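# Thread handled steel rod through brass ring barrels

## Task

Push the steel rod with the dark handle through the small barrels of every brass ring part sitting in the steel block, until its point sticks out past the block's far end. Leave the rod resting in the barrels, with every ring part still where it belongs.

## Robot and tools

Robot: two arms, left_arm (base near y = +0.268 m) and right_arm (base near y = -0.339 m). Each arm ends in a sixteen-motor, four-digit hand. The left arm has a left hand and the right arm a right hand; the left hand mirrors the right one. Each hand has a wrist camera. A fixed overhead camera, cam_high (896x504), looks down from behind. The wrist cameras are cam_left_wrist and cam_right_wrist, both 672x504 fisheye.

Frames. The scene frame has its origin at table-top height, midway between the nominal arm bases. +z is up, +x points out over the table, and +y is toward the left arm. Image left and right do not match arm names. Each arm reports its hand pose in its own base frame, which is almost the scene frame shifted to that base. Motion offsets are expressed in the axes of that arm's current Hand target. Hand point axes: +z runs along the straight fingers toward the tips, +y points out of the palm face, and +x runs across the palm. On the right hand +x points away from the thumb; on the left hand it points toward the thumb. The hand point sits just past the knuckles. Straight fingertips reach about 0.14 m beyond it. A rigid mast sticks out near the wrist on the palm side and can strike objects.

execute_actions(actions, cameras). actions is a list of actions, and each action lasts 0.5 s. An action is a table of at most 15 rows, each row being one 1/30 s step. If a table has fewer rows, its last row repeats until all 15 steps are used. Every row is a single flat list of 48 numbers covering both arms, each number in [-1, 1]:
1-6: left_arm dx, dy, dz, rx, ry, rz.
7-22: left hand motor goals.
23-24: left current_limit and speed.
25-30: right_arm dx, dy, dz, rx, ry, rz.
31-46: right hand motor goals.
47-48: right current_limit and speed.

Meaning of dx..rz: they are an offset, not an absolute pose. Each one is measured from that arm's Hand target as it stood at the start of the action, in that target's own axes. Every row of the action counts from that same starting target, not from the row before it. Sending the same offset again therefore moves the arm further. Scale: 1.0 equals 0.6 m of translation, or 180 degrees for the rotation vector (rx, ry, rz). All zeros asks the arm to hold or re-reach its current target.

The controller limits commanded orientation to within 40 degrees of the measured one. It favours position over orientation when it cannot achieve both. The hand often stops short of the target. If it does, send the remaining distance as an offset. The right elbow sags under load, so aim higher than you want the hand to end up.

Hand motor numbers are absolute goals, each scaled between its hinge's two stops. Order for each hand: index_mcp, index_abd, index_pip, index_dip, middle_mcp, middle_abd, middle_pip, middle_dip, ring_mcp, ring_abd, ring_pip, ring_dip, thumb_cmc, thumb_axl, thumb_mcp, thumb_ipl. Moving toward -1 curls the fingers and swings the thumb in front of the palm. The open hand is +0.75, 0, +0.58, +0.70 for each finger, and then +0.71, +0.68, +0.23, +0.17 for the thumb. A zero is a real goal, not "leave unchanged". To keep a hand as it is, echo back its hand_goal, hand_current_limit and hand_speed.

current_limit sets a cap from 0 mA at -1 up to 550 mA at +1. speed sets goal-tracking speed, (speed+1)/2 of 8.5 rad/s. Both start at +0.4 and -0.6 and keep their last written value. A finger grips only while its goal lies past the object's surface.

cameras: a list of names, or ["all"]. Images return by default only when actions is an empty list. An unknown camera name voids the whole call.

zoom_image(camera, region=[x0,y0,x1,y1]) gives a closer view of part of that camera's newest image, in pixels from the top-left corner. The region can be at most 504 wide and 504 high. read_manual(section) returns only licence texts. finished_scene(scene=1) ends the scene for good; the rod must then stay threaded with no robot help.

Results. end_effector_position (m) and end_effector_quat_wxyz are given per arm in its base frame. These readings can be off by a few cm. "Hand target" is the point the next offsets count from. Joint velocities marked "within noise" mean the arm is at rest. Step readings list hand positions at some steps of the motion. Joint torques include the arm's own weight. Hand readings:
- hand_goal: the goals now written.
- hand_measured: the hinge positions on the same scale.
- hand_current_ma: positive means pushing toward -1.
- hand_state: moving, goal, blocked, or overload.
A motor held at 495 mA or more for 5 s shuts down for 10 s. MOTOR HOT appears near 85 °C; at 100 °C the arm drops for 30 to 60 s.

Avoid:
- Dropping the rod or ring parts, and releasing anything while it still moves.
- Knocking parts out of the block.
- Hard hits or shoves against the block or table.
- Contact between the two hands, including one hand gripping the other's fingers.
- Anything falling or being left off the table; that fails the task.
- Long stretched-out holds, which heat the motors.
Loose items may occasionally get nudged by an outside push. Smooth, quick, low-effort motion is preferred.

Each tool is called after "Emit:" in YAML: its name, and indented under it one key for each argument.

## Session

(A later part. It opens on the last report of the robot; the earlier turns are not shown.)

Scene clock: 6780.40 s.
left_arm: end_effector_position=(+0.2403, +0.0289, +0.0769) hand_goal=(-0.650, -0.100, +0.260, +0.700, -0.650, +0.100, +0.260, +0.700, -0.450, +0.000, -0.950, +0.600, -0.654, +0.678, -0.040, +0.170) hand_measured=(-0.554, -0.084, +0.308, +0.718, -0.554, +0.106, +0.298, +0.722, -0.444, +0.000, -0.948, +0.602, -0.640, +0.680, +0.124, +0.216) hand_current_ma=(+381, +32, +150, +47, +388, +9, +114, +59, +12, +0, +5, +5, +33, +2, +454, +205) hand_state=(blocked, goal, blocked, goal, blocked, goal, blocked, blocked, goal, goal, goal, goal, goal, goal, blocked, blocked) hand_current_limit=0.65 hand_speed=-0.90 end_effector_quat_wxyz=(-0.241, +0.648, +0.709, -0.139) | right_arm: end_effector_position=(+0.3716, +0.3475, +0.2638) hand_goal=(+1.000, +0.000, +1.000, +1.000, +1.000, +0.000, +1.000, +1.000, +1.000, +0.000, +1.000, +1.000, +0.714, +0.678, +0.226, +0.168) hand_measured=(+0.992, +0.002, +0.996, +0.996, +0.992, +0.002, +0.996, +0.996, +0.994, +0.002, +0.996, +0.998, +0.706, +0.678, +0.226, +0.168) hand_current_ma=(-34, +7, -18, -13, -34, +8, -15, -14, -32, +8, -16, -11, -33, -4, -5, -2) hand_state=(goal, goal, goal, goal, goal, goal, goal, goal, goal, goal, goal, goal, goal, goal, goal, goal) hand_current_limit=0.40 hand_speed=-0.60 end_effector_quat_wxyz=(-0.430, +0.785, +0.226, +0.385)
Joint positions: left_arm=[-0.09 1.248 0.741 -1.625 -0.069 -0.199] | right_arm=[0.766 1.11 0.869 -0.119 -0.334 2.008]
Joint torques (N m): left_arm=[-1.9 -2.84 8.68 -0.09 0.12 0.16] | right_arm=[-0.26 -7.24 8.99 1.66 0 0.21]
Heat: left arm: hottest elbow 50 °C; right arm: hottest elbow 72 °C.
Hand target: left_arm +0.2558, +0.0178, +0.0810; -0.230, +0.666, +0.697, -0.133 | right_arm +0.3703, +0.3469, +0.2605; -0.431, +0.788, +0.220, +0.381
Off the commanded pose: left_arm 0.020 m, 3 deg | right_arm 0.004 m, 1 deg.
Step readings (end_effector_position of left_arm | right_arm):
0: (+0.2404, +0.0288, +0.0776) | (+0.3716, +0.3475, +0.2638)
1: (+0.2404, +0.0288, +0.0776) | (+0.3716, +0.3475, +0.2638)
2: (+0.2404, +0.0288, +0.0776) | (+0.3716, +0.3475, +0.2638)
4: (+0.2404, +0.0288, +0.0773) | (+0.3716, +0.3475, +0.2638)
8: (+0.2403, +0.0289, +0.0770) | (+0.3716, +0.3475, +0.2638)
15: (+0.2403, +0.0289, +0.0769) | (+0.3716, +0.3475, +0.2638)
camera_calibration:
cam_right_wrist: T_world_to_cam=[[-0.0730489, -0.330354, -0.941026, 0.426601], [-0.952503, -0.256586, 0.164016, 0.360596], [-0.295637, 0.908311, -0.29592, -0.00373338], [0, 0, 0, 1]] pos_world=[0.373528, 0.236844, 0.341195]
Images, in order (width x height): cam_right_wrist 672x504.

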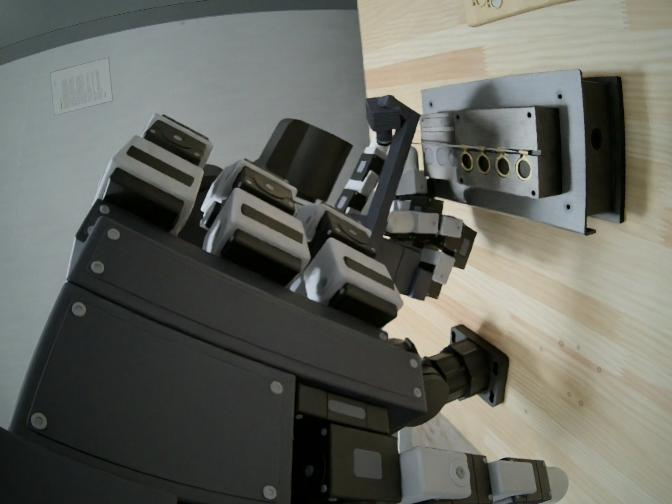

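Emit:
execute_actions:
  actions:
    - [[-0.0003,0.0007,0.0027,0.0023,0.0004,0.0002,-0.65,-0.1,0.26,0.7,-0.65,0.1,0.26,0.7,-0.45,0,-0.95,0.6,-0.655,0.678,-0.04,0.17,0.65,-0.9,0,0,0,0,0,0,1,0,1,1,1,0,1,1,1,0,1,1,0.714,0.678,0.226,0.168,0.4,-0.6]]
  cameras: ["cam_right_wrist"]

Emit:
zoom_image:
  camera: "cam_right_wrist"
  region: [455, 140, 545, 190]

Emit:
zoom_image:
  camera: "cam_right_wrist"
  region: [496, 144, 532, 164]

Scene clock: 6788.33 s.
left_arm: end_effector_position=(+0.2399, +0.0292, +0.0755) hand_goal=(-0.650, -0.100, +0.260, +0.700, -0.650, +0.100, +0.260, +0.700, -0.450, +0.000, -0.950, +0.600, -0.654, +0.678, -0.040, +0.170) hand_measured=(-0.554, -0.084, +0.308, +0.718, -0.554, +0.106, +0.298, +0.722, -0.444, +0.000, -0.948, +0.602, -0.640, +0.680, +0.124, +0.216) hand_current_ma=(+381, +33, +150, +47, +388, +11, +114, +59, +12, +0, +5, +5, +36, +2, +454, +205) hand_state=(blocked, goal, blocked, goal, blocked, goal, blocked, blocked, goal, goal, goal, goal, goal, goal, blocked, blocked) hand_current_limit=0.65 hand_speed=-0.90 end_effector_quat_wxyz=(-0.244, +0.647, +0.708, -0.141) | right_arm: end_effector_position=(+0.3716, +0.3475, +0.2638) hand_goal=(+1.000, +0.000, +1.000, +1.000, +1.000, +0.000, +1.000, +1.000, +1.000, +0.000, +1.000, +1.000, +0.714, +0.678, +0.226, +0.168) hand_measured=(+0.992, +0.002, +0.996, +0.996, +0.992, +0.002, +0.996, +0.996, +0.994, +0.002, +0.996, +0.998, +0.706, +0.678, +0.226, +0.168) hand_current_ma=(-34, +7, -18, -13, -34, +8, -15, -14, -32, +8, -16, -11, -33, -4, -5, -2) hand_state=(goal, goal, goal, goal, goal, goal, goal, goal, goal, goal, goal, goal, goal, goal, goal, goal) hand_current_limit=0.40 hand_speed=-0.60 end_effector_quat_wxyz=(-0.430, +0.785, +0.226, +0.385)
Joint positions: left_arm=[-0.09 1.255 0.741 -1.625 -0.069 -0.2] | right_arm=[0.766 1.11 0.869 -0.119 -0.334 2.008]
Joint torques (N m): left_arm=[-2.2 -2.96 8.65 -0.02 0.17 0.17] | right_arm=[-0.32 -7.18 9.02 1.66 0 0.2]
Heat: left arm: hottest elbow 50 °C; right arm: hottest elbow 71 °C.
Hand target: left_arm +0.2554, +0.0179, +0.0794; -0.232, +0.665, +0.696, -0.135 | right_arm +0.3703, +0.3469, +0.2605; -0.431, +0.788, +0.220, +0.381
Off the commanded pose: left_arm 0.020 m, 3 deg | right_arm 0.004 m, 1 deg.
Step readings (end_effector_position of left_arm | right_arm):
0: (+0.2403, +0.0289, +0.0769) | (+0.3716, +0.3475, +0.2638)
1: (+0.2403, +0.0289, +0.0769) | (+0.3716, +0.3475, +0.2638)
2: (+0.2403, +0.0289, +0.0769) | (+0.3716, +0.3475, +0.2638)
4: (+0.2402, +0.0290, +0.0766) | (+0.3716, +0.3475, +0.2638)
8: (+0.2399, +0.0292, +0.0756) | (+0.3716, +0.3475, +0.2638)
15: (+0.2399, +0.0292, +0.0755) | (+0.3716, +0.3475, +0.2638)
camera_calibration:
cam_right_wrist: T_world_to_cam=[[-0.0730489, -0.330354, -0.941026, 0.426601], [-0.952503, -0.256586, 0.164016, 0.360596], [-0.295637, 0.908311, -0.29592, -0.00373338], [0, 0, 0, 1]] pos_world=[0.373528, 0.236844, 0.341195]
Images, in order (width x height): cam_right_wrist 672x504.

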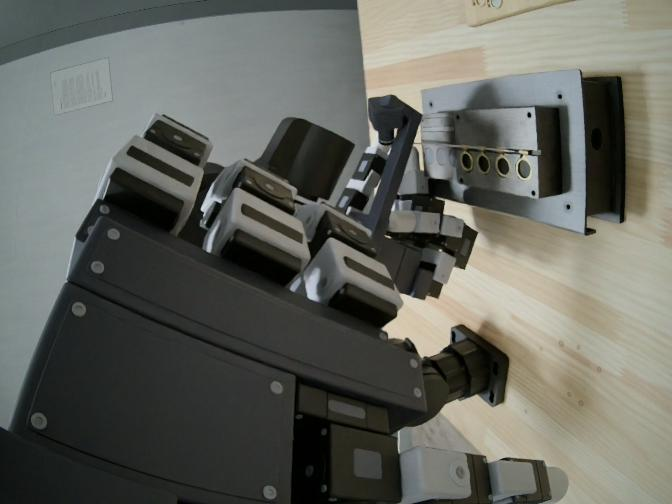

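Scaled by 5.600 from the camera's 672x504 image, which has a finer 960x720 frame.

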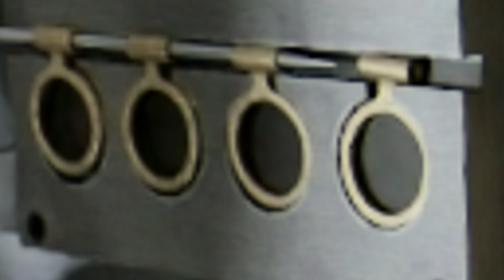

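Scaled by 14.000 from the camera's 672x504 image, which has a finer 960x720 frame.

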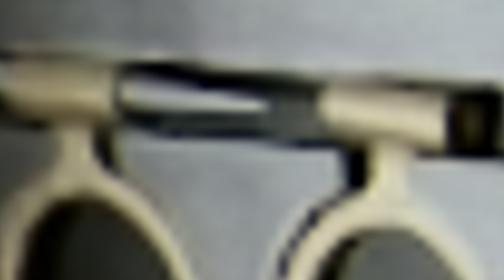

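Emit:
execute_actions:
  actions:
    - [[-0.0003,0.0022,0,-0.001,0.0048,0.0107,-0.65,-0.1,0.26,0.7,-0.65,0.1,0.26,0.7,-0.45,0,-0.95,0.6,-0.655,0.678,-0.04,0.17,0.65,-0.9,0,0,0,0,0,0,1,0,1,1,1,0,1,1,1,0,1,1,0.714,0.678,0.226,0.168,0.4,-0.6]]
  cameras: ["cam_right_wrist"]

Emit:
zoom_image:
  camera: "cam_right_wrist"
  region: [455, 140, 545, 190]

Emit:
zoom_image:
  camera: "cam_right_wrist"
  region: [496, 144, 532, 164]

Scene clock: 6811.77 s.
left_arm: end_effector_position=(+0.2408, +0.0301, +0.0757) hand_goal=(-0.650, -0.100, +0.260, +0.700, -0.650, +0.100, +0.260, +0.700, -0.450, +0.000, -0.950, +0.600, -0.654, +0.678, -0.040, +0.170) hand_measured=(-0.554, -0.084, +0.308, +0.718, -0.554, +0.106, +0.298, +0.722, -0.444, +0.000, -0.948, +0.602, -0.638, +0.680, +0.124, +0.216) hand_current_ma=(+381, +33, +150, +47, +388, +11, +114, +59, +12, +0, +5, +5, +37, +2, +454, +205) hand_state=(blocked, goal, blocked, goal, blocked, goal, blocked, blocked, goal, goal, goal, goal, goal, goal, blocked, blocked) hand_current_limit=0.65 hand_speed=-0.90 end_effector_quat_wxyz=(-0.248, +0.653, +0.702, -0.136) | right_arm: end_effector_position=(+0.3716, +0.3475, +0.2638) hand_goal=(+1.000, +0.000, +1.000, +1.000, +1.000, +0.000, +1.000, +1.000, +1.000, +0.000, +1.000, +1.000, +0.714, +0.678, +0.226, +0.168) hand_measured=(+0.992, +0.002, +0.996, +0.996, +0.992, +0.002, +0.996, +0.996, +0.994, +0.002, +0.996, +0.998, +0.706, +0.678, +0.226, +0.168) hand_current_ma=(-34, +7, -18, -13, -34, +8, -15, -14, -32, +8, -16, -11, -33, -4, -5, -2) hand_state=(goal, goal, goal, goal, goal, goal, goal, goal, goal, goal, goal, goal, goal, goal, goal, goal) hand_current_limit=0.40 hand_speed=-0.60 end_effector_quat_wxyz=(-0.430, +0.785, +0.226, +0.385)
Joint positions: left_arm=[-0.092 1.255 0.741 -1.625 -0.083 -0.189] | right_arm=[0.766 1.11 0.869 -0.119 -0.334 2.008]
Joint torques (N m): left_arm=[-2.02 -2.73 8.53 -0.03 0.08 0.39] | right_arm=[-0.21 -7.24 8.99 1.66 0 0.2]
Heat: left arm: hottest elbow 50 °C; right arm: hottest elbow 69 °C.
Hand target: left_arm +0.2565, +0.0177, +0.0787; -0.234, +0.678, +0.683, -0.133 | right_arm +0.3703, +0.3469, +0.2605; -0.431, +0.788, +0.220, +0.381
Off the commanded pose: left_arm 0.020 m, 4 deg | right_arm 0.004 m, 1 deg.
Step readings (end_effector_position of left_arm | right_arm):
0: (+0.2399, +0.0292, +0.0755) | (+0.3716, +0.3475, +0.2638)
1: (+0.2399, +0.0293, +0.0755) | (+0.3716, +0.3475, +0.2638)
2: (+0.2400, +0.0294, +0.0755) | (+0.3716, +0.3475, +0.2638)
4: (+0.2403, +0.0296, +0.0757) | (+0.3716, +0.3475, +0.2638)
8: (+0.2406, +0.0301, +0.0758) | (+0.3716, +0.3475, +0.2638)
15: (+0.2408, +0.0302, +0.0757) | (+0.3716, +0.3475, +0.2638)
camera_calibration:
cam_right_wrist: T_world_to_cam=[[-0.0730489, -0.330354, -0.941026, 0.426601], [-0.952503, -0.256586, 0.164016, 0.360596], [-0.295637, 0.908311, -0.29592, -0.00373338], [0, 0, 0, 1]] pos_world=[0.373528, 0.236844, 0.341195]
Images, in order (width x height): cam_right_wrist 672x504.

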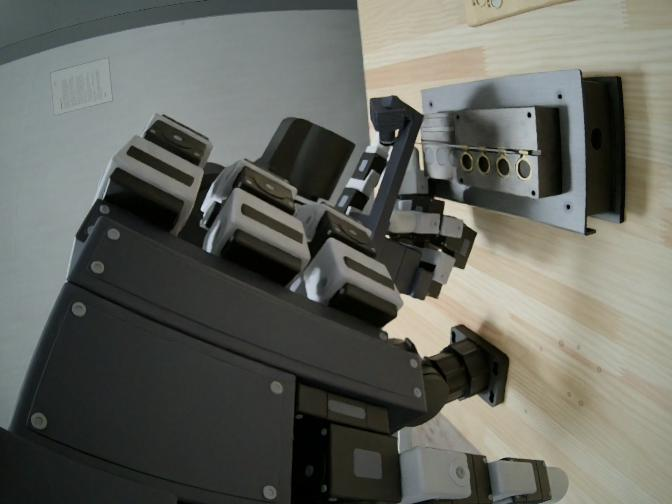

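Scaled by 5.600 from the camera's 672x504 image, which has a finer 960x720 frame.

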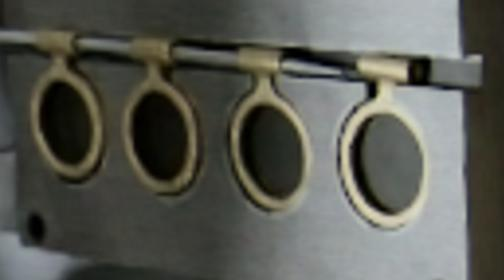

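Scaled by 14.000 from the camera's 672x504 image, which has a finer 960x720 frame.

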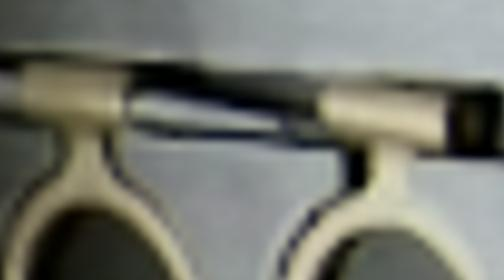

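Emit:
execute_actions:
  actions:
    - [[0,0,0,0,0,0,-0.65,-0.1,0.26,0.7,-0.65,0.1,0.26,0.7,-0.45,0,-0.95,0.6,-0.655,0.678,-0.04,0.17,0.65,-0.9,-0.044,0.069,-0.057,0,0,0,1,0,1,1,1,0,1,1,1,0,1,1,0.714,0.678,0.226,0.168,0.4,-0.6]]
    - [[0,0,0,0,0,0,-0.65,-0.1,0.26,0.7,-0.65,0.1,0.26,0.7,-0.45,0,-0.95,0.6,-0.655,0.678,-0.04,0.17,0.65,-0.9,-0.0437,0.0686,-0.0572,0.0247,0.0921,0.1126,1,0,1,1,1,0,1,1,1,0,1,1,0.714,0.678,0.226,0.168,0.4,-0.6]]
    - [[0,0,0,0,0,0,-0.65,-0.1,0.26,0.7,-0.65,0.1,0.26,0.7,-0.45,0,-0.95,0.6,-0.655,0.678,-0.04,0.17,0.65,-0.9,-0.0776,0.06,0.0426,0,0,0,1,0,1,1,1,0,1,1,1,0,1,1,0.714,0.678,0.226,0.168,0.4,-0.6]]
    - [[0,0,0,0,0,0,-0.65,-0.1,0.26,0.7,-0.65,0.1,0.26,0.7,-0.45,0,-0.95,0.6,-0.655,0.678,-0.04,0.17,0.65,-0.9,-0.0776,0.06,0.0426,0,0,0,1,0,1,1,1,0,1,1,1,0,1,1,0.714,0.678,0.226,0.168,0.4,-0.6]]
    - [[0,0,0,0,0,0,-0.65,-0.1,0.26,0.7,-0.65,0.1,0.26,0.7,-0.45,0,-0.95,0.6,-0.655,0.678,-0.04,0.17,0.65,-0.9,0,0,0,0,0,0,1,0,1,1,1,0,1,1,1,0,1,1,0.714,0.678,0.226,0.168,0.4,-0.6]]
  cameras: ["cam_right_wrist"]

Emit:
zoom_image:
  camera: "cam_right_wrist"
  region: [285, 160, 335, 210]

Scene clock: 6838.13 s.
left_arm: end_effector_position=(+0.2408, +0.0301, +0.0757) hand_goal=(-0.650, -0.100, +0.260, +0.700, -0.650, +0.100, +0.260, +0.700, -0.450, +0.000, -0.950, +0.600, -0.654, +0.678, -0.040, +0.170) hand_measured=(-0.554, -0.084, +0.308, +0.718, -0.554, +0.106, +0.298, +0.722, -0.444, +0.000, -0.948, +0.602, -0.638, +0.680, +0.124, +0.216) hand_current_ma=(+381, +33, +150, +47, +388, +11, +114, +59, +12, +0, +5, +5, +37, +2, +454, +205) hand_state=(blocked, goal, blocked, goal, blocked, goal, blocked, blocked, goal, goal, goal, goal, goal, goal, blocked, blocked) hand_current_limit=0.65 hand_speed=-0.90 end_effector_quat_wxyz=(-0.248, +0.653, +0.702, -0.136) | right_arm: end_effector_position=(+0.3690, +0.2914, +0.0862) hand_goal=(+1.000, +0.000, +1.000, +1.000, +1.000, +0.000, +1.000, +1.000, +1.000, +0.000, +1.000, +1.000, +0.714, +0.678, +0.226, +0.168) hand_measured=(+0.992, +0.002, +0.996, +0.996, +0.992, +0.002, +0.996, +0.996, +0.994, +0.002, +0.996, +0.998, +0.706, +0.678, +0.226, +0.168) hand_current_ma=(-35, +7, -18, -13, -34, +8, -15, -14, -33, +8, -16, -11, -33, -4, -5, -2) hand_state=(goal, goal, goal, goal, goal, goal, goal, goal, goal, goal, goal, goal, goal, goal, goal, goal) hand_current_limit=0.40 hand_speed=-0.60 end_effector_quat_wxyz=(-0.468, +0.755, +0.170, +0.428)
Joint positions: left_arm=[-0.092 1.255 0.741 -1.625 -0.083 -0.189] | right_arm=[0.65 1.368 0.407 0.746 -0.393 2.096]
Joint torques (N m): left_arm=[-2.14 -3.37 8.53 -0.1 0.07 0.38] | right_arm=[0.5 -6.24 5.72 2.37 0.06 0.21]
Heat: left arm: hottest elbow 50 °C; right arm: hottest elbow 68 °C.
Hand target: left_arm +0.2565, +0.0177, +0.0787; -0.234, +0.678, +0.683, -0.133 | right_arm +0.3655, +0.2946, +0.0819; -0.548, +0.734, +0.029, +0.399
Off the commanded pose: left_arm 0.020 m, 4 deg | right_arm 0.006 m, 19 deg.
joint sent to its limit (right arm) — joint 6 (wrist roll), upper limit. The joint targets are off in orientation, not in position.
Step readings (end_effector_position of left_arm | right_arm):
0: (+0.2408, +0.0301, +0.0757) | (+0.3716, +0.3475, +0.2638)
1: (+0.2408, +0.0301, +0.0757) | (+0.3714, +0.3474, +0.2632)
2: (+0.2408, +0.0301, +0.0757) | (+0.3700, +0.3467, +0.2611)
4: (+0.2408, +0.0301, +0.0757) | (+0.3653, +0.3390, +0.2517)
8: (+0.2408, +0.0301, +0.0757) | (+0.3613, +0.3080, +0.2260)
15: (+0.2408, +0.0301, +0.0757) | (+0.3647, +0.2956, +0.2203)
16: (+0.2408, +0.0301, +0.0757) | (+0.3644, +0.2958, +0.2209)
17: (+0.2408, +0.0301, +0.0757) | (+0.3638, +0.2961, +0.2210)
19: (+0.2408, +0.0301, +0.0757) | (+0.3616, +0.2894, +0.2183)
23: (+0.2408, +0.0301, +0.0757) | (+0.3628, +0.2538, +0.2004)
30: (+0.2408, +0.0301, +0.0757) | (+0.3647, +0.2435, +0.1946)
31: (+0.2408, +0.0301, +0.0757) | (+0.3652, +0.2439, +0.1957)
32: (+0.2408, +0.0301, +0.0757) | (+0.3663, +0.2441, +0.1959)
34: (+0.2408, +0.0301, +0.0757) | (+0.3688, +0.2472, +0.1919)
38: (+0.2408, +0.0301, +0.0757) | (+0.3643, +0.2566, +0.1598)
45: (+0.2408, +0.0301, +0.0757) | (+0.3615, +0.2636, +0.1333)
46: (+0.2408, +0.0301, +0.0757) | (+0.3628, +0.2642, +0.1352)
47: (+0.2408, +0.0301, +0.0757) | (+0.3646, +0.2657, +0.1368)
49: (+0.2408, +0.0301, +0.0757) | (+0.3696, +0.2709, +0.1350)
53: (+0.2408, +0.0301, +0.0757) | (+0.3663, +0.2828, +0.1035)
60: (+0.2408, +0.0301, +0.0757) | (+0.3611, +0.2885, +0.0748)
61: (+0.2408, +0.0301, +0.0757) | (+0.3623, +0.2893, +0.0766)
62: (+0.2408, +0.0301, +0.0757) | (+0.3635, +0.2900, +0.0788)
64: (+0.2408, +0.0301, +0.0757) | (+0.3660, +0.2908, +0.0832)
68: (+0.2408, +0.0301, +0.0757) | (+0.3696, +0.2910, +0.0877)
75: (+0.2408, +0.0301, +0.0757) | (+0.3696, +0.2911, +0.0868)
camera_calibration:
cam_right_wrist: T_world_to_cam=[[-0.0695957, -0.18299, -0.980648, 0.199909], [-0.974724, -0.196729, 0.105885, 0.368549], [-0.212298, 0.96323, -0.164673, -0.0641874], [0, 0, 0, 1]] pos_world=[0.35952, 0.170913, 0.146447]
Images, in order (width x height): cam_right_wrist 672x504.

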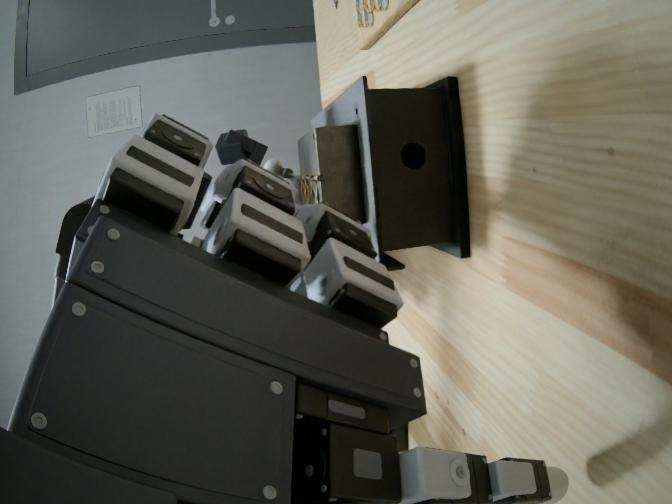

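Scaled by 10.080 from the camera's 672x504 image, which has a finer 960x720 frame.

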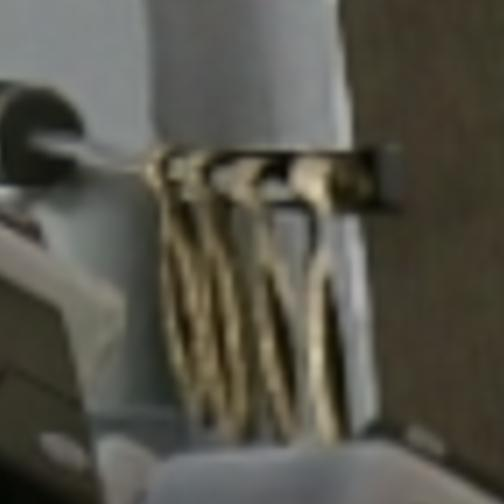

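Emit:
execute_actions:
  actions:
    - [[-0.0003,0.0007,0.0027,0.0023,0.0004,0.0002,-0.65,-0.1,0.26,0.7,-0.65,0.1,0.26,0.7,-0.45,0,-0.95,0.6,-0.655,0.678,-0.04,0.17,0.65,-0.9,0,0,0,0,0,0,1,0,1,1,1,0,1,1,1,0,1,1,0.714,0.678,0.226,0.168,0.4,-0.6]]
  cameras: ["cam_right_wrist"]

Emit:
zoom_image:
  camera: "cam_right_wrist"
  region: [285, 160, 335, 210]

Scene clock: 6864.43 s.
left_arm: end_effector_position=(+0.2405, +0.0304, +0.0746) hand_goal=(-0.650, -0.100, +0.260, +0.700, -0.650, +0.100, +0.260, +0.700, -0.450, +0.000, -0.950, +0.600, -0.654, +0.678, -0.040, +0.170) hand_measured=(-0.554, -0.084, +0.308, +0.718, -0.556, +0.106, +0.298, +0.722, -0.444, +0.000, -0.948, +0.602, -0.638, +0.680, +0.124, +0.216) hand_current_ma=(+381, +33, +150, +47, +380, +11, +114, +59, +12, +0, +5, +5, +39, +2, +454, +205) hand_state=(blocked, goal, blocked, goal, blocked, goal, blocked, blocked, goal, goal, goal, goal, goal, goal, blocked, blocked) hand_current_limit=0.65 hand_speed=-0.90 end_effector_quat_wxyz=(-0.250, +0.653, +0.702, -0.137) | right_arm: end_effector_position=(+0.3702, +0.2920, +0.0878) hand_goal=(+1.000, +0.000, +1.000, +1.000, +1.000, +0.000, +1.000, +1.000, +1.000, +0.000, +1.000, +1.000, +0.714, +0.678, +0.226, +0.168) hand_measured=(+0.992, +0.002, +0.996, +0.996, +0.992, +0.002, +0.996, +0.996, +0.994, +0.002, +0.996, +0.998, +0.706, +0.678, +0.226, +0.168) hand_current_ma=(-35, +7, -18, -13, -34, +8, -15, -14, -33, +8, -16, -11, -33, -4, -5, -2) hand_state=(goal, goal, goal, goal, goal, goal, goal, goal, goal, goal, goal, goal, goal, goal, goal, goal) hand_current_limit=0.40 hand_speed=-0.60 end_effector_quat_wxyz=(-0.467, +0.752, +0.169, +0.433)
Joint positions: left_arm=[-0.092 1.26 0.741 -1.625 -0.085 -0.189] | right_arm=[0.653 1.371 0.407 0.758 -0.384 2.096]
Joint torques (N m): left_arm=[-2.02 -3.02 8.5 -0.02 0.14 0.39] | right_arm=[0.32 -6.3 5.49 2.3 0.11 0.21]
Heat: left arm: hottest elbow 50 °C; right arm: hottest elbow 63 °C.
Hand target: left_arm +0.2560, +0.0178, +0.0770; -0.237, +0.678, +0.683, -0.135 | right_arm +0.3655, +0.2945, +0.0819; -0.548, +0.734, +0.029, +0.399
Off the commanded pose: left_arm 0.020 m, 4 deg | right_arm 0.008 m, 19 deg.
joint sent to its limit (right arm) — joint 6 (wrist roll), upper limit. The joint targets are off in orientation, not in position.
Step readings (end_effector_position of left_arm | right_arm):
0: (+0.2408, +0.0301, +0.0757) | (+0.3690, +0.2914, +0.0862)
1: (+0.2408, +0.0301, +0.0757) | (+0.3690, +0.2914, +0.0862)
2: (+0.2408, +0.0301, +0.0756) | (+0.3691, +0.2913, +0.0863)
4: (+0.2407, +0.0302, +0.0754) | (+0.3693, +0.2915, +0.0867)
8: (+0.2406, +0.0304, +0.0748) | (+0.3697, +0.2916, +0.0872)
15: (+0.2405, +0.0304, +0.0746) | (+0.3700, +0.2920, +0.0876)
camera_calibration:
cam_right_wrist: T_world_to_cam=[[-0.062455, -0.178561, -0.981945, 0.197722], [-0.976657, -0.191671, 0.0969729, 0.369697], [-0.205526, 0.965079, -0.162422, -0.0674188], [0, 0, 0, 1]] pos_world=[0.359559, 0.17123, 0.147351]
Images, in order (width x height): cam_right_wrist 672x504.

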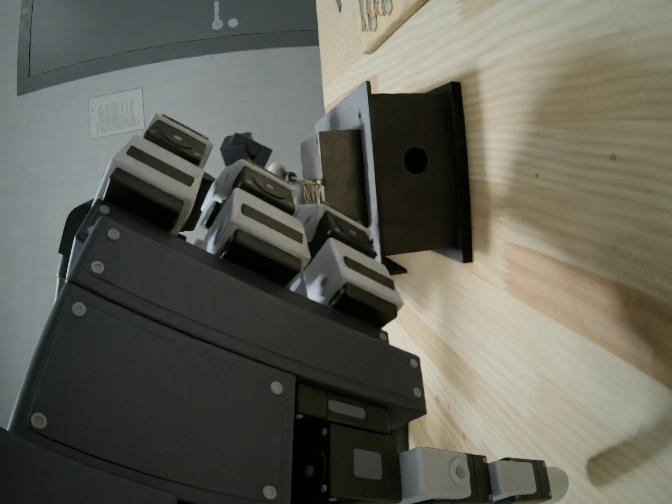

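Scaled by 10.080 from the camera's 672x504 image, which has a finer 960x720 frame.

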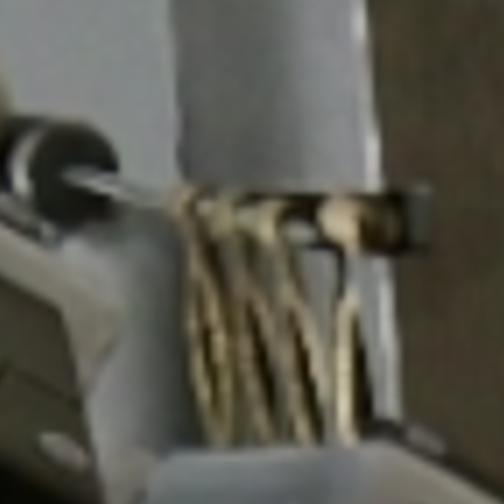

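Emit:
execute_actions:
  actions:
    - [[-0.0005,0.0012,0.0045,0.0038,0.0006,0.0003,-0.65,-0.1,0.26,0.7,-0.65,0.1,0.26,0.7,-0.45,0,-0.95,0.6,-0.655,0.678,-0.04,0.17,0.65,-0.9,0,0,0,0,0,0,1,0,1,1,1,0,1,1,1,0,1,1,0.714,0.678,0.226,0.168,0.4,-0.6]]
  cameras: ["cam_right_wrist"]

Emit:
zoom_image:
  camera: "cam_right_wrist"
  region: [285, 160, 335, 210]

Scene clock: 6877.47 s.
left_arm: end_effector_position=(+0.2401, +0.0308, +0.0727) hand_goal=(-0.650, -0.100, +0.260, +0.700, -0.650, +0.100, +0.260, +0.700, -0.450, +0.000, -0.950, +0.600, -0.654, +0.678, -0.040, +0.170) hand_measured=(-0.554, -0.082, +0.308, +0.718, -0.560, +0.108, +0.298, +0.722, -0.444, +0.000, -0.948, +0.602, -0.636, +0.680, +0.124, +0.218) hand_current_ma=(+381, +36, +150, +47, +357, +15, +114, +59, +12, +0, +5, +5, +45, +2, +454, +219) hand_state=(blocked, goal, blocked, goal, blocked, goal, blocked, blocked, goal, goal, goal, goal, goal, goal, blocked, blocked) hand_current_limit=0.65 hand_speed=-0.90 end_effector_quat_wxyz=(-0.254, +0.652, +0.700, -0.139) | right_arm: end_effector_position=(+0.3701, +0.2920, +0.0876) hand_goal=(+1.000, +0.000, +1.000, +1.000, +1.000, +0.000, +1.000, +1.000, +1.000, +0.000, +1.000, +1.000, +0.714, +0.678, +0.226, +0.168) hand_measured=(+0.992, +0.002, +0.996, +0.996, +0.992, +0.002, +0.996, +0.996, +0.994, +0.002, +0.996, +0.998, +0.706, +0.678, +0.226, +0.168) hand_current_ma=(-35, +7, -18, -13, -34, +8, -15, -14, -33, +8, -16, -11, -33, -4, -5, -2) hand_state=(goal, goal, goal, goal, goal, goal, goal, goal, goal, goal, goal, goal, goal, goal, goal, goal) hand_current_limit=0.40 hand_speed=-0.60 end_effector_quat_wxyz=(-0.467, +0.753, +0.169, +0.433)
Joint positions: left_arm=[-0.092 1.27 0.741 -1.625 -0.087 -0.189] | right_arm=[0.654 1.371 0.407 0.758 -0.383 2.096]
Joint torques (N m): left_arm=[-2.08 -2.78 8.38 -0.06 0.22 0.38] | right_arm=[0.5 -6.3 5.45 2.41 0.07 0.21]
Heat: left arm: hottest elbow 50 °C; right arm: hottest elbow 62 °C.
Hand target: left_arm +0.2553, +0.0179, +0.0744; -0.242, +0.677, +0.681, -0.139 | right_arm +0.3655, +0.2946, +0.0819; -0.548, +0.734, +0.029, +0.399
Off the commanded pose: left_arm 0.020 m, 4 deg | right_arm 0.008 m, 19 deg.
joint sent to its limit (right arm) — joint 6 (wrist roll), upper limit. The joint targets are off in orientation, not in position.
Step readings (end_effector_position of left_arm | right_arm):
0: (+0.2405, +0.0304, +0.0746) | (+0.3702, +0.2920, +0.0878)
1: (+0.2405, +0.0304, +0.0746) | (+0.3702, +0.2919, +0.0878)
2: (+0.2405, +0.0305, +0.0746) | (+0.3702, +0.2919, +0.0878)
4: (+0.2404, +0.0306, +0.0740) | (+0.3702, +0.2920, +0.0878)
8: (+0.2401, +0.0308, +0.0727) | (+0.3702, +0.2919, +0.0876)
15: (+0.2401, +0.0308, +0.0727) | (+0.3701, +0.2920, +0.0876)
camera_calibration:
cam_right_wrist: T_world_to_cam=[[-0.0626818, -0.178963, -0.981857, 0.197771], [-0.97677, -0.190991, 0.0971691, 0.369526], [-0.204916, 0.96514, -0.162834, -0.0677211], [0, 0, 0, 1]] pos_world=[0.359462, 0.17133, 0.147249]
Images, in order (width x height): cam_right_wrist 672x504.

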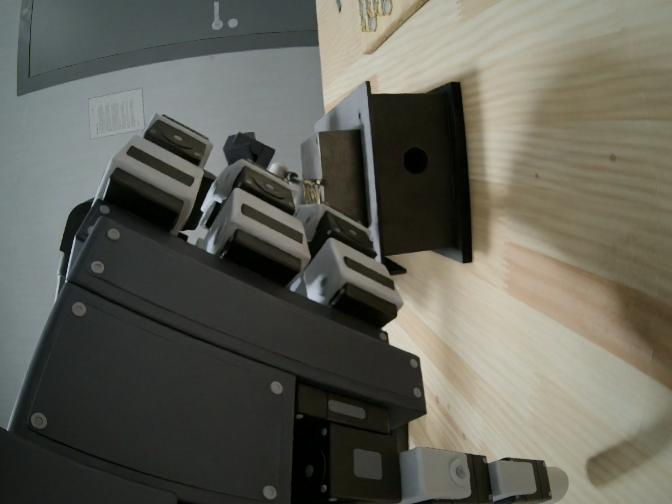

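Scaled by 10.080 from the camera's 672x504 image, which has a finer 960x720 frame.

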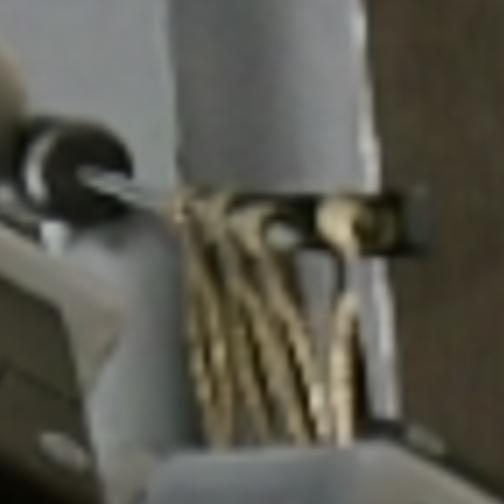

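Emit:
execute_actions:
  actions:
    - [[0,0,0,0,0,0,-0.65,-0.1,0.26,0.7,-0.65,0.1,0.26,0.7,-0.45,0,-0.95,0.6,-0.655,0.678,-0.04,0.17,0.65,-0.9,0.0785,-0.061,-0.0425,0,0,0,1,0,1,1,1,0,1,1,1,0,1,1,0.714,0.678,0.226,0.168,0.4,-0.6]]
    - [[0,0,0,0,0,0,-0.65,-0.1,0.26,0.7,-0.65,0.1,0.26,0.7,-0.45,0,-0.95,0.6,-0.655,0.678,-0.04,0.17,0.65,-0.9,0.0785,-0.061,-0.0425,0,0,0,1,0,1,1,1,0,1,1,1,0,1,1,0.714,0.678,0.226,0.168,0.4,-0.6]]
    - [[0,0,0,0,0,0,-0.65,-0.1,0.26,0.7,-0.65,0.1,0.26,0.7,-0.45,0,-0.95,0.6,-0.655,0.678,-0.04,0.17,0.65,-0.9,0,-0.0706,0.0692,0,0,0,1,0,1,1,1,0,1,1,1,0,1,1,0.714,0.678,0.226,0.168,0.4,-0.6]]
    - [[0,0,0,0,0,0,-0.65,-0.1,0.26,0.7,-0.65,0.1,0.26,0.7,-0.45,0,-0.95,0.6,-0.655,0.678,-0.04,0.17,0.65,-0.9,-0.0015,-0.0707,0.0693,-0.0247,-0.0921,-0.1126,1,0,1,1,1,0,1,1,1,0,1,1,0.714,0.678,0.226,0.168,0.4,-0.6]]
    - [[0,0,0,0,0,0,-0.65,-0.1,0.26,0.7,-0.65,0.1,0.26,0.7,-0.45,0,-0.95,0.6,-0.655,0.678,-0.04,0.17,0.65,-0.9,0,0,0,0,0,0,1,0,1,1,1,0,1,1,1,0,1,1,0.714,0.678,0.226,0.168,0.4,-0.6]]
  cameras: ["cam_right_wrist"]

Emit:
zoom_image:
  camera: "cam_right_wrist"
  region: [455, 140, 545, 190]

Emit:
zoom_image:
  camera: "cam_right_wrist"
  region: [455, 142, 491, 162]

Scene clock: 6895.37 s.
left_arm: end_effector_position=(+0.2401, +0.0308, +0.0727) hand_goal=(-0.650, -0.100, +0.260, +0.700, -0.650, +0.100, +0.260, +0.700, -0.450, +0.000, -0.950, +0.600, -0.654, +0.678, -0.040, +0.170) hand_measured=(-0.554, -0.082, +0.308, +0.718, -0.560, +0.108, +0.298, +0.722, -0.444, +0.000, -0.948, +0.602, -0.636, +0.680, +0.124, +0.218) hand_current_ma=(+381, +36, +150, +47, +357, +15, +114, +59, +12, +0, +5, +5, +45, +2, +454, +219) hand_state=(blocked, goal, blocked, goal, blocked, goal, blocked, blocked, goal, goal, goal, goal, goal, goal, blocked, blocked) hand_current_limit=0.65 hand_speed=-0.90 end_effector_quat_wxyz=(-0.254, +0.652, +0.700, -0.139) | right_arm: end_effector_position=(+0.3590, +0.3385, +0.2357) hand_goal=(+1.000, +0.000, +1.000, +1.000, +1.000, +0.000, +1.000, +1.000, +1.000, +0.000, +1.000, +1.000, +0.714, +0.678, +0.226, +0.168) hand_measured=(+0.992, +0.002, +0.996, +0.996, +0.992, +0.002, +0.996, +0.996, +0.994, +0.002, +0.996, +0.998, +0.706, +0.678, +0.226, +0.168) hand_current_ma=(-35, +7, -18, -13, -34, +8, -15, -14, -33, +8, -16, -11, -33, -4, -5, -2) hand_state=(goal, goal, goal, goal, goal, goal, goal, goal, goal, goal, goal, goal, goal, goal, goal, goal) hand_current_limit=0.40 hand_speed=-0.60 end_effector_quat_wxyz=(-0.428, +0.799, +0.215, +0.365)
Joint positions: left_arm=[-0.092 1.27 0.741 -1.625 -0.087 -0.189] | right_arm=[0.767 1.1 0.813 -0.113 -0.335 2.034]
Joint torques (N m): left_arm=[-2.2 -2.84 8.38 -0.02 0.2 0.38] | right_arm=[-0.44 -6.42 12.83 1.39 -0.01 -0.01]
Heat: left arm: hottest elbow 50 °C; right arm: hottest elbow 61 °C.
Hand target: left_arm +0.2553, +0.0179, +0.0744; -0.242, +0.677, +0.681, -0.139 | right_arm +0.3707, +0.3470, +0.2607; -0.431, +0.788, +0.220, +0.381
Off the commanded pose: left_arm 0.020 m, 4 deg | right_arm 0.029 m, 2 deg.
Step readings (end_effector_position of left_arm | right_arm):
0: (+0.2401, +0.0308, +0.0727) | (+0.3701, +0.2920, +0.0876)
1: (+0.2401, +0.0308, +0.0727) | (+0.3700, +0.2920, +0.0874)
2: (+0.2401, +0.0308, +0.0727) | (+0.3694, +0.2919, +0.0885)
4: (+0.2401, +0.0308, +0.0727) | (+0.3661, +0.2887, +0.0938)
8: (+0.2401, +0.0308, +0.0727) | (+0.3645, +0.2781, +0.1272)
15: (+0.2401, +0.0308, +0.0727) | (+0.3596, +0.2673, +0.1374)
16: (+0.2401, +0.0308, +0.0727) | (+0.3585, +0.2666, +0.1346)
17: (+0.2401, +0.0308, +0.0727) | (+0.3565, +0.2648, +0.1316)
19: (+0.2401, +0.0308, +0.0727) | (+0.3517, +0.2595, +0.1327)
23: (+0.2401, +0.0308, +0.0727) | (+0.3508, +0.2445, +0.1611)
30: (+0.2401, +0.0308, +0.0727) | (+0.3565, +0.2406, +0.1887)
31: (+0.2401, +0.0308, +0.0727) | (+0.3561, +0.2405, +0.1879)
32: (+0.2401, +0.0308, +0.0727) | (+0.3563, +0.2403, +0.1870)
34: (+0.2401, +0.0308, +0.0727) | (+0.3564, +0.2454, +0.1877)
38: (+0.2401, +0.0308, +0.0727) | (+0.3537, +0.2735, +0.2025)
45: (+0.2401, +0.0308, +0.0727) | (+0.3595, +0.2839, +0.2143)
46: (+0.2401, +0.0308, +0.0727) | (+0.3599, +0.2836, +0.2130)
47: (+0.2401, +0.0308, +0.0727) | (+0.3599, +0.2837, +0.2112)
49: (+0.2401, +0.0308, +0.0727) | (+0.3583, +0.2905, +0.2103)
53: (+0.2401, +0.0308, +0.0727) | (+0.3536, +0.3242, +0.2288)
60: (+0.2401, +0.0308, +0.0727) | (+0.3586, +0.3394, +0.2463)
61: (+0.2401, +0.0308, +0.0727) | (+0.3590, +0.3391, +0.2450)
62: (+0.2401, +0.0308, +0.0727) | (+0.3590, +0.3390, +0.2430)
64: (+0.2401, +0.0308, +0.0727) | (+0.3590, +0.3388, +0.2393)
68: (+0.2401, +0.0308, +0.0727) | (+0.3590, +0.3386, +0.2358)
75: (+0.2401, +0.0308, +0.0727) | (+0.3590, +0.3385, +0.2357)
camera_calibration:
cam_right_wrist: T_world_to_cam=[[-0.122845, -0.345546, -0.930326, 0.416699], [-0.944685, -0.246535, 0.216311, 0.332303], [-0.304103, 0.905438, -0.296147, -0.00354086], [0, 0, 0, 1]] pos_world=[0.364035, 0.229119, 0.314737]
Images, in order (width x height): cam_right_wrist 672x504.

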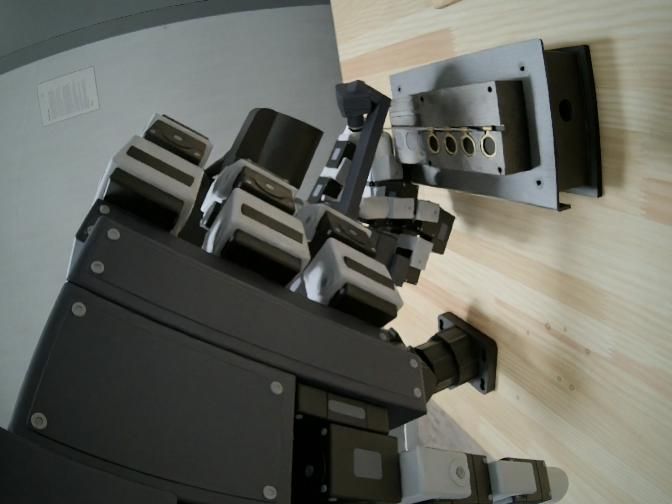

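Scaled by 5.600 from the camera's 672x504 image, which has a finer 960x720 frame.

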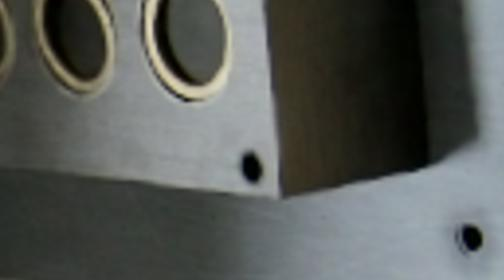

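Scaled by 14.000 from the camera's 672x504 image, which has a finer 960x720 frame.

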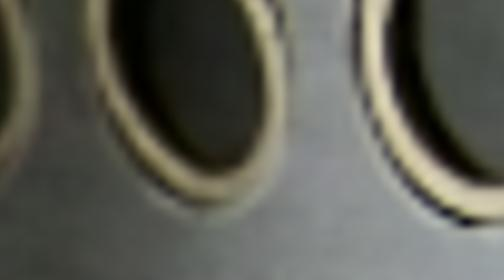

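Emit:
zoom_image:
  camera: "cam_right_wrist"
  region: [420, 115, 510, 165]

Emit:
zoom_image:
  camera: "cam_right_wrist"
  region: [425, 120, 461, 140]

Emit:
zoom_image:
  camera: "cam_right_wrist"
  region: [461, 120, 497, 140]

Scaled by 5.600 from the camera's 672x504 image, which has a finer 960x720 frame.

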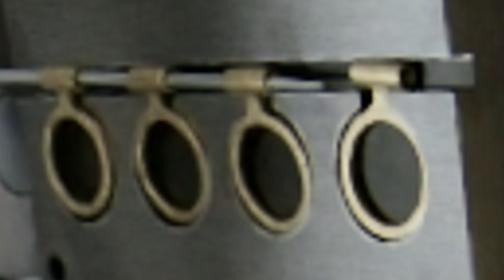

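Scaled by 14.000 from the camera's 672x504 image, which has a finer 960x720 frame.

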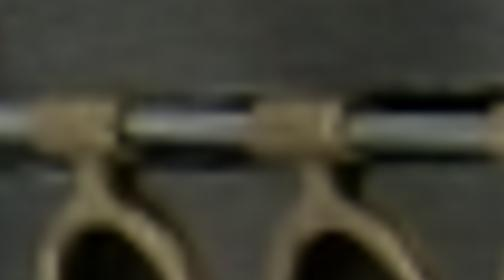

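Scaled by 14.000 from the camera's 672x504 image, which has a finer 960x720 frame.

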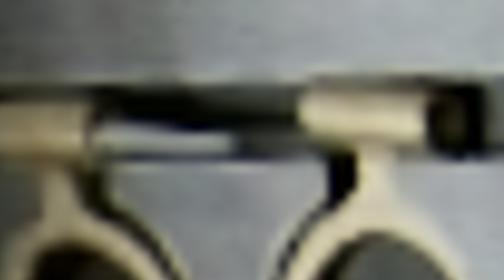

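Emit:
execute_actions:
  actions:
    - [[-0.0042,-0.004,-0.0097,-0.0074,-0.007,-0.0008,-0.65,-0.1,0.26,0.7,-0.65,0.1,0.26,0.7,-0.45,0,-0.95,0.6,-0.655,0.678,-0.04,0.17,0.65,-0.9,0.0222,-0.008,0.0043,0,0,0,1,0,1,1,1,0,1,1,1,0,1,1,0.714,0.678,0.226,0.168,0.4,-0.6]]
    - [[0,0,0,0,0,0,-0.65,-0.1,0.26,0.7,-0.65,0.1,0.26,0.7,-0.45,0,-0.95,0.6,-0.655,0.678,-0.04,0.17,0.65,-0.9,-0.0222,0.008,-0.0043,0,0,0,1,0,1,1,1,0,1,1,1,0,1,1,0.714,0.678,0.226,0.168,0.4,-0.6]]
  cameras: ["cam_right_wrist"]

Emit:
zoom_image:
  camera: "cam_right_wrist"
  region: [455, 140, 545, 190]

Emit:
zoom_image:
  camera: "cam_right_wrist"
  region: [496, 144, 532, 164]

Scene clock: 6945.90 s.
left_arm: end_effector_position=(+0.2398, +0.0296, +0.0727) hand_goal=(-0.650, -0.100, +0.260, +0.700, -0.650, +0.100, +0.260, +0.700, -0.450, +0.000, -0.950, +0.600, -0.654, +0.678, -0.040, +0.170) hand_measured=(-0.554, -0.076, +0.308, +0.718, -0.560, +0.116, +0.298, +0.722, -0.444, +0.000, -0.948, +0.602, -0.632, +0.680, +0.124, +0.218) hand_current_ma=(+381, +56, +150, +47, +356, +34, +114, +59, +12, +0, +5, +5, +58, +2, +454, +219) hand_state=(blocked, blocked, blocked, goal, blocked, goal, blocked, blocked, goal, goal, goal, goal, blocked, goal, blocked, blocked) hand_current_limit=0.65 hand_speed=-0.90 end_effector_quat_wxyz=(-0.252, +0.651, +0.702, -0.142) | right_arm: end_effector_position=(+0.3648, +0.3440, +0.2517) hand_goal=(+1.000, +0.000, +1.000, +1.000, +1.000, +0.000, +1.000, +1.000, +1.000, +0.000, +1.000, +1.000, +0.714, +0.678, +0.226, +0.168) hand_measured=(+0.992, +0.002, +0.996, +0.996, +0.992, +0.002, +0.996, +0.996, +0.994, +0.002, +0.996, +0.998, +0.706, +0.678, +0.226, +0.168) hand_current_ma=(-35, +7, -18, -13, -34, +8, -15, -14, -33, +8, -16, -11, -33, -4, -5, -2) hand_state=(goal, goal, goal, goal, goal, goal, goal, goal, goal, goal, goal, goal, goal, goal, goal, goal) hand_current_limit=0.40 hand_speed=-0.60 end_effector_quat_wxyz=(-0.430, +0.795, +0.216, +0.369)
Joint positions: left_arm=[-0.092 1.269 0.741 -1.625 -0.079 -0.191] | right_arm=[0.767 1.108 0.855 -0.137 -0.335 2.033]
Joint torques (N m): left_arm=[-2.26 -4.66 8.5 -0.09 0.59 0.41] | right_arm=[-0.44 -6.95 10.03 2.22 -0.01 -0.02]
Heat: left arm: hottest elbow 49 °C; right arm: hottest elbow 73 °C.
Hand target: left_arm +0.2562, +0.0145, +0.0802; -0.227, +0.677, +0.686, -0.138 | right_arm +0.3707, +0.3470, +0.2605; -0.431, +0.788, +0.220, +0.381
Off the commanded pose: left_arm 0.023 m, 5 deg | right_arm 0.011 m, 2 deg.
Step readings (end_effector_position of left_arm | right_arm):
0: (+0.2401, +0.0308, +0.0727) | (+0.3590, +0.3385, +0.2357)
1: (+0.2401, +0.0308, +0.0727) | (+0.3590, +0.3385, +0.2357)
2: (+0.2401, +0.0307, +0.0726) | (+0.3590, +0.3384, +0.2361)
4: (+0.2399, +0.0302, +0.0725) | (+0.3593, +0.3387, +0.2372)
8: (+0.2399, +0.0297, +0.0727) | (+0.3624, +0.3418, +0.2455)
15: (+0.2398, +0.0296, +0.0727) | (+0.3644, +0.3437, +0.2517)
16: (+0.2398, +0.0296, +0.0727) | (+0.3644, +0.3437, +0.2515)
17: (+0.2398, +0.0296, +0.0727) | (+0.3645, +0.3437, +0.2513)
19: (+0.2398, +0.0296, +0.0727) | (+0.3645, +0.3437, +0.2511)
23: (+0.2398, +0.0296, +0.0727) | (+0.3645, +0.3437, +0.2511)
30: (+0.2398, +0.0296, +0.0727) | (+0.3647, +0.3440, +0.2516)
camera_calibration:
cam_right_wrist: T_world_to_cam=[[-0.114936, -0.338922, -0.933767, 0.429842], [-0.946401, -0.248273, 0.206605, 0.339303], [-0.301853, 0.907465, -0.292221, -0.00453185], [0, 0, 0, 1]] pos_world=[0.369153, 0.234035, 0.329946]
Images, in order (width x height): cam_right_wrist 672x504.

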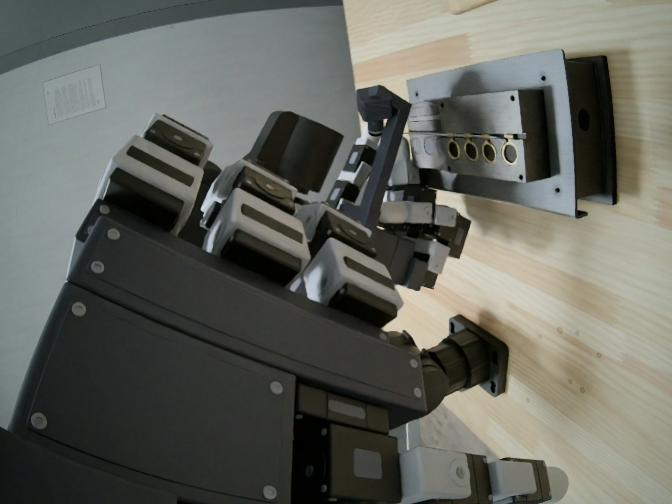

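Scaled by 5.600 from the camera's 672x504 image, which has a finer 960x720 frame.

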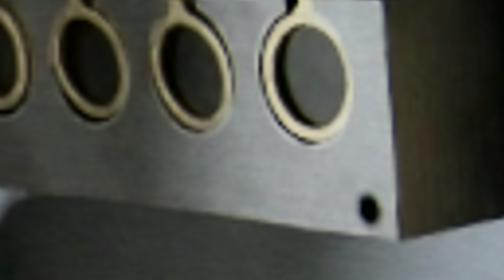

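Scaled by 14.000 from the camera's 672x504 image, which has a finer 960x720 frame.

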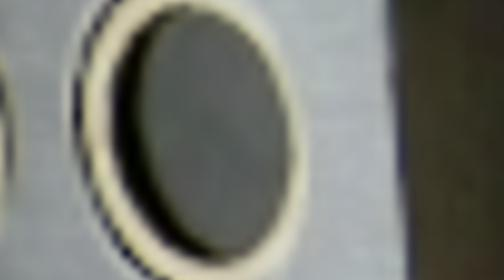

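Emit:
zoom_image:
  camera: "cam_right_wrist"
  region: [440, 120, 530, 170]

Emit:
zoom_image:
  camera: "cam_right_wrist"
  region: [482, 126, 518, 146]

Scaled by 5.600 from the camera's 672x504 image, which has a finer 960x720 frame.

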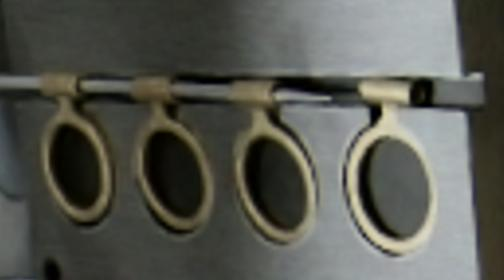

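Scaled by 14.000 from the camera's 672x504 image, which has a finer 960x720 frame.

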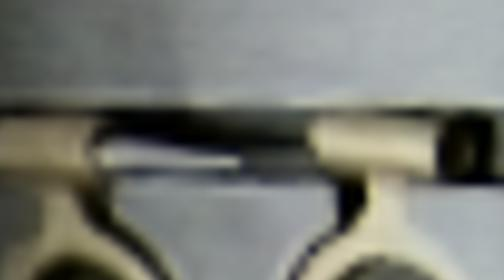

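Emit:
execute_actions:
  actions:
    - [[0.0005,-0.0013,-0.0043,-0.0038,-0.0004,-0.0004,-0.65,-0.1,0.26,0.7,-0.65,0.1,0.26,0.7,-0.45,0,-0.95,0.6,-0.655,0.678,-0.04,0.17,0.65,-0.9,0,0,0,0,0,0,1,0,1,1,1,0,1,1,1,0,1,1,0.714,0.678,0.226,0.168,0.4,-0.6]]
  cameras: ["cam_right_wrist"]

Emit:
zoom_image:
  camera: "cam_right_wrist"
  region: [440, 120, 530, 170]

Emit:
zoom_image:
  camera: "cam_right_wrist"
  region: [482, 126, 518, 146]

Scene clock: 6955.30 s.
left_arm: end_effector_position=(+0.2401, +0.0292, +0.0741) hand_goal=(-0.650, -0.100, +0.260, +0.700, -0.650, +0.100, +0.260, +0.700, -0.450, +0.000, -0.950, +0.600, -0.654, +0.678, -0.040, +0.170) hand_measured=(-0.554, -0.076, +0.308, +0.718, -0.560, +0.116, +0.298, +0.722, -0.444, +0.000, -0.948, +0.602, -0.632, +0.680, +0.124, +0.218) hand_current_ma=(+381, +56, +150, +47, +356, +34, +114, +59, +12, +0, +5, +5, +58, +2, +454, +219) hand_state=(blocked, blocked, blocked, goal, blocked, goal, blocked, blocked, goal, goal, goal, goal, blocked, goal, blocked, blocked) hand_current_limit=0.65 hand_speed=-0.90 end_effector_quat_wxyz=(-0.249, +0.651, +0.703, -0.141) | right_arm: end_effector_position=(+0.3648, +0.3440, +0.2517) hand_goal=(+1.000, +0.000, +1.000, +1.000, +1.000, +0.000, +1.000, +1.000, +1.000, +0.000, +1.000, +1.000, +0.714, +0.678, +0.226, +0.168) hand_measured=(+0.992, +0.002, +0.996, +0.996, +0.992, +0.002, +0.996, +0.996, +0.994, +0.002, +0.996, +0.998, +0.706, +0.678, +0.226, +0.168) hand_current_ma=(-35, +7, -18, -13, -34, +8, -15, -14, -33, +8, -16, -11, -33, -4, -5, -2) hand_state=(goal, goal, goal, goal, goal, goal, goal, goal, goal, goal, goal, goal, goal, goal, goal, goal) hand_current_limit=0.40 hand_speed=-0.60 end_effector_quat_wxyz=(-0.430, +0.795, +0.216, +0.369)
Joint positions: left_arm=[-0.092 1.262 0.741 -1.625 -0.077 -0.191] | right_arm=[0.767 1.108 0.855 -0.137 -0.335 2.033]
Joint torques (N m): left_arm=[-2.2 -5.13 8.5 -0.12 0.5 0.41] | right_arm=[-0.5 -6.95 10.03 2.25 -0.01 -0.01]
Heat: left arm: hottest elbow 50 °C; right arm: hottest elbow 71 °C.
Hand target: left_arm +0.2568, +0.0145, +0.0828; -0.222, +0.678, +0.688, -0.134 | right_arm +0.3707, +0.3470, +0.2605; -0.431, +0.788, +0.220, +0.381
Off the commanded pose: left_arm 0.024 m, 5 deg | right_arm 0.011 m, 2 deg.
Step readings (end_effector_position of left_arm | right_arm):
0: (+0.2398, +0.0296, +0.0727) | (+0.3648, +0.3440, +0.2517)
1: (+0.2398, +0.0296, +0.0727) | (+0.3648, +0.3440, +0.2517)
2: (+0.2398, +0.0296, +0.0728) | (+0.3648, +0.3440, +0.2517)
4: (+0.2399, +0.0295, +0.0732) | (+0.3648, +0.3440, +0.2517)
8: (+0.2400, +0.0292, +0.0739) | (+0.3648, +0.3440, +0.2517)
15: (+0.2401, +0.0292, +0.0741) | (+0.3648, +0.3440, +0.2517)
camera_calibration:
cam_right_wrist: T_world_to_cam=[[-0.114936, -0.338922, -0.933767, 0.429842], [-0.946401, -0.248273, 0.206605, 0.339303], [-0.301853, 0.907465, -0.292221, -0.00453185], [0, 0, 0, 1]] pos_world=[0.369153, 0.234035, 0.329946]
Images, in order (width x height): cam_right_wrist 672x504.

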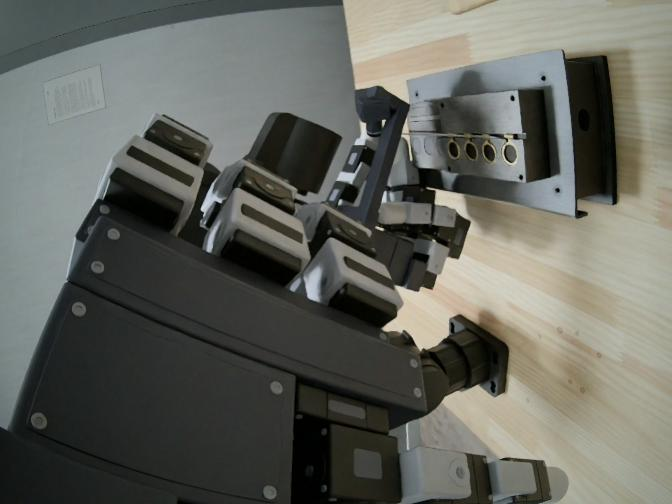

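Scaled by 5.600 from the camera's 672x504 image, which has a finer 960x720 frame.

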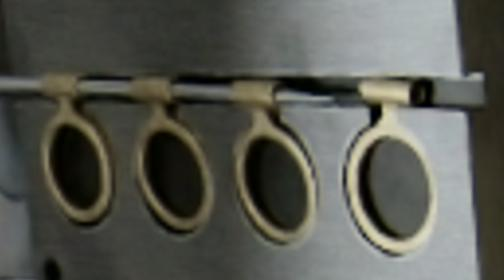

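Scaled by 14.000 from the camera's 672x504 image, which has a finer 960x720 frame.

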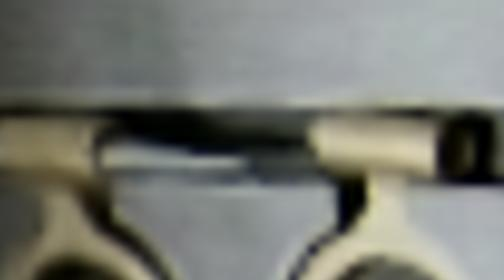

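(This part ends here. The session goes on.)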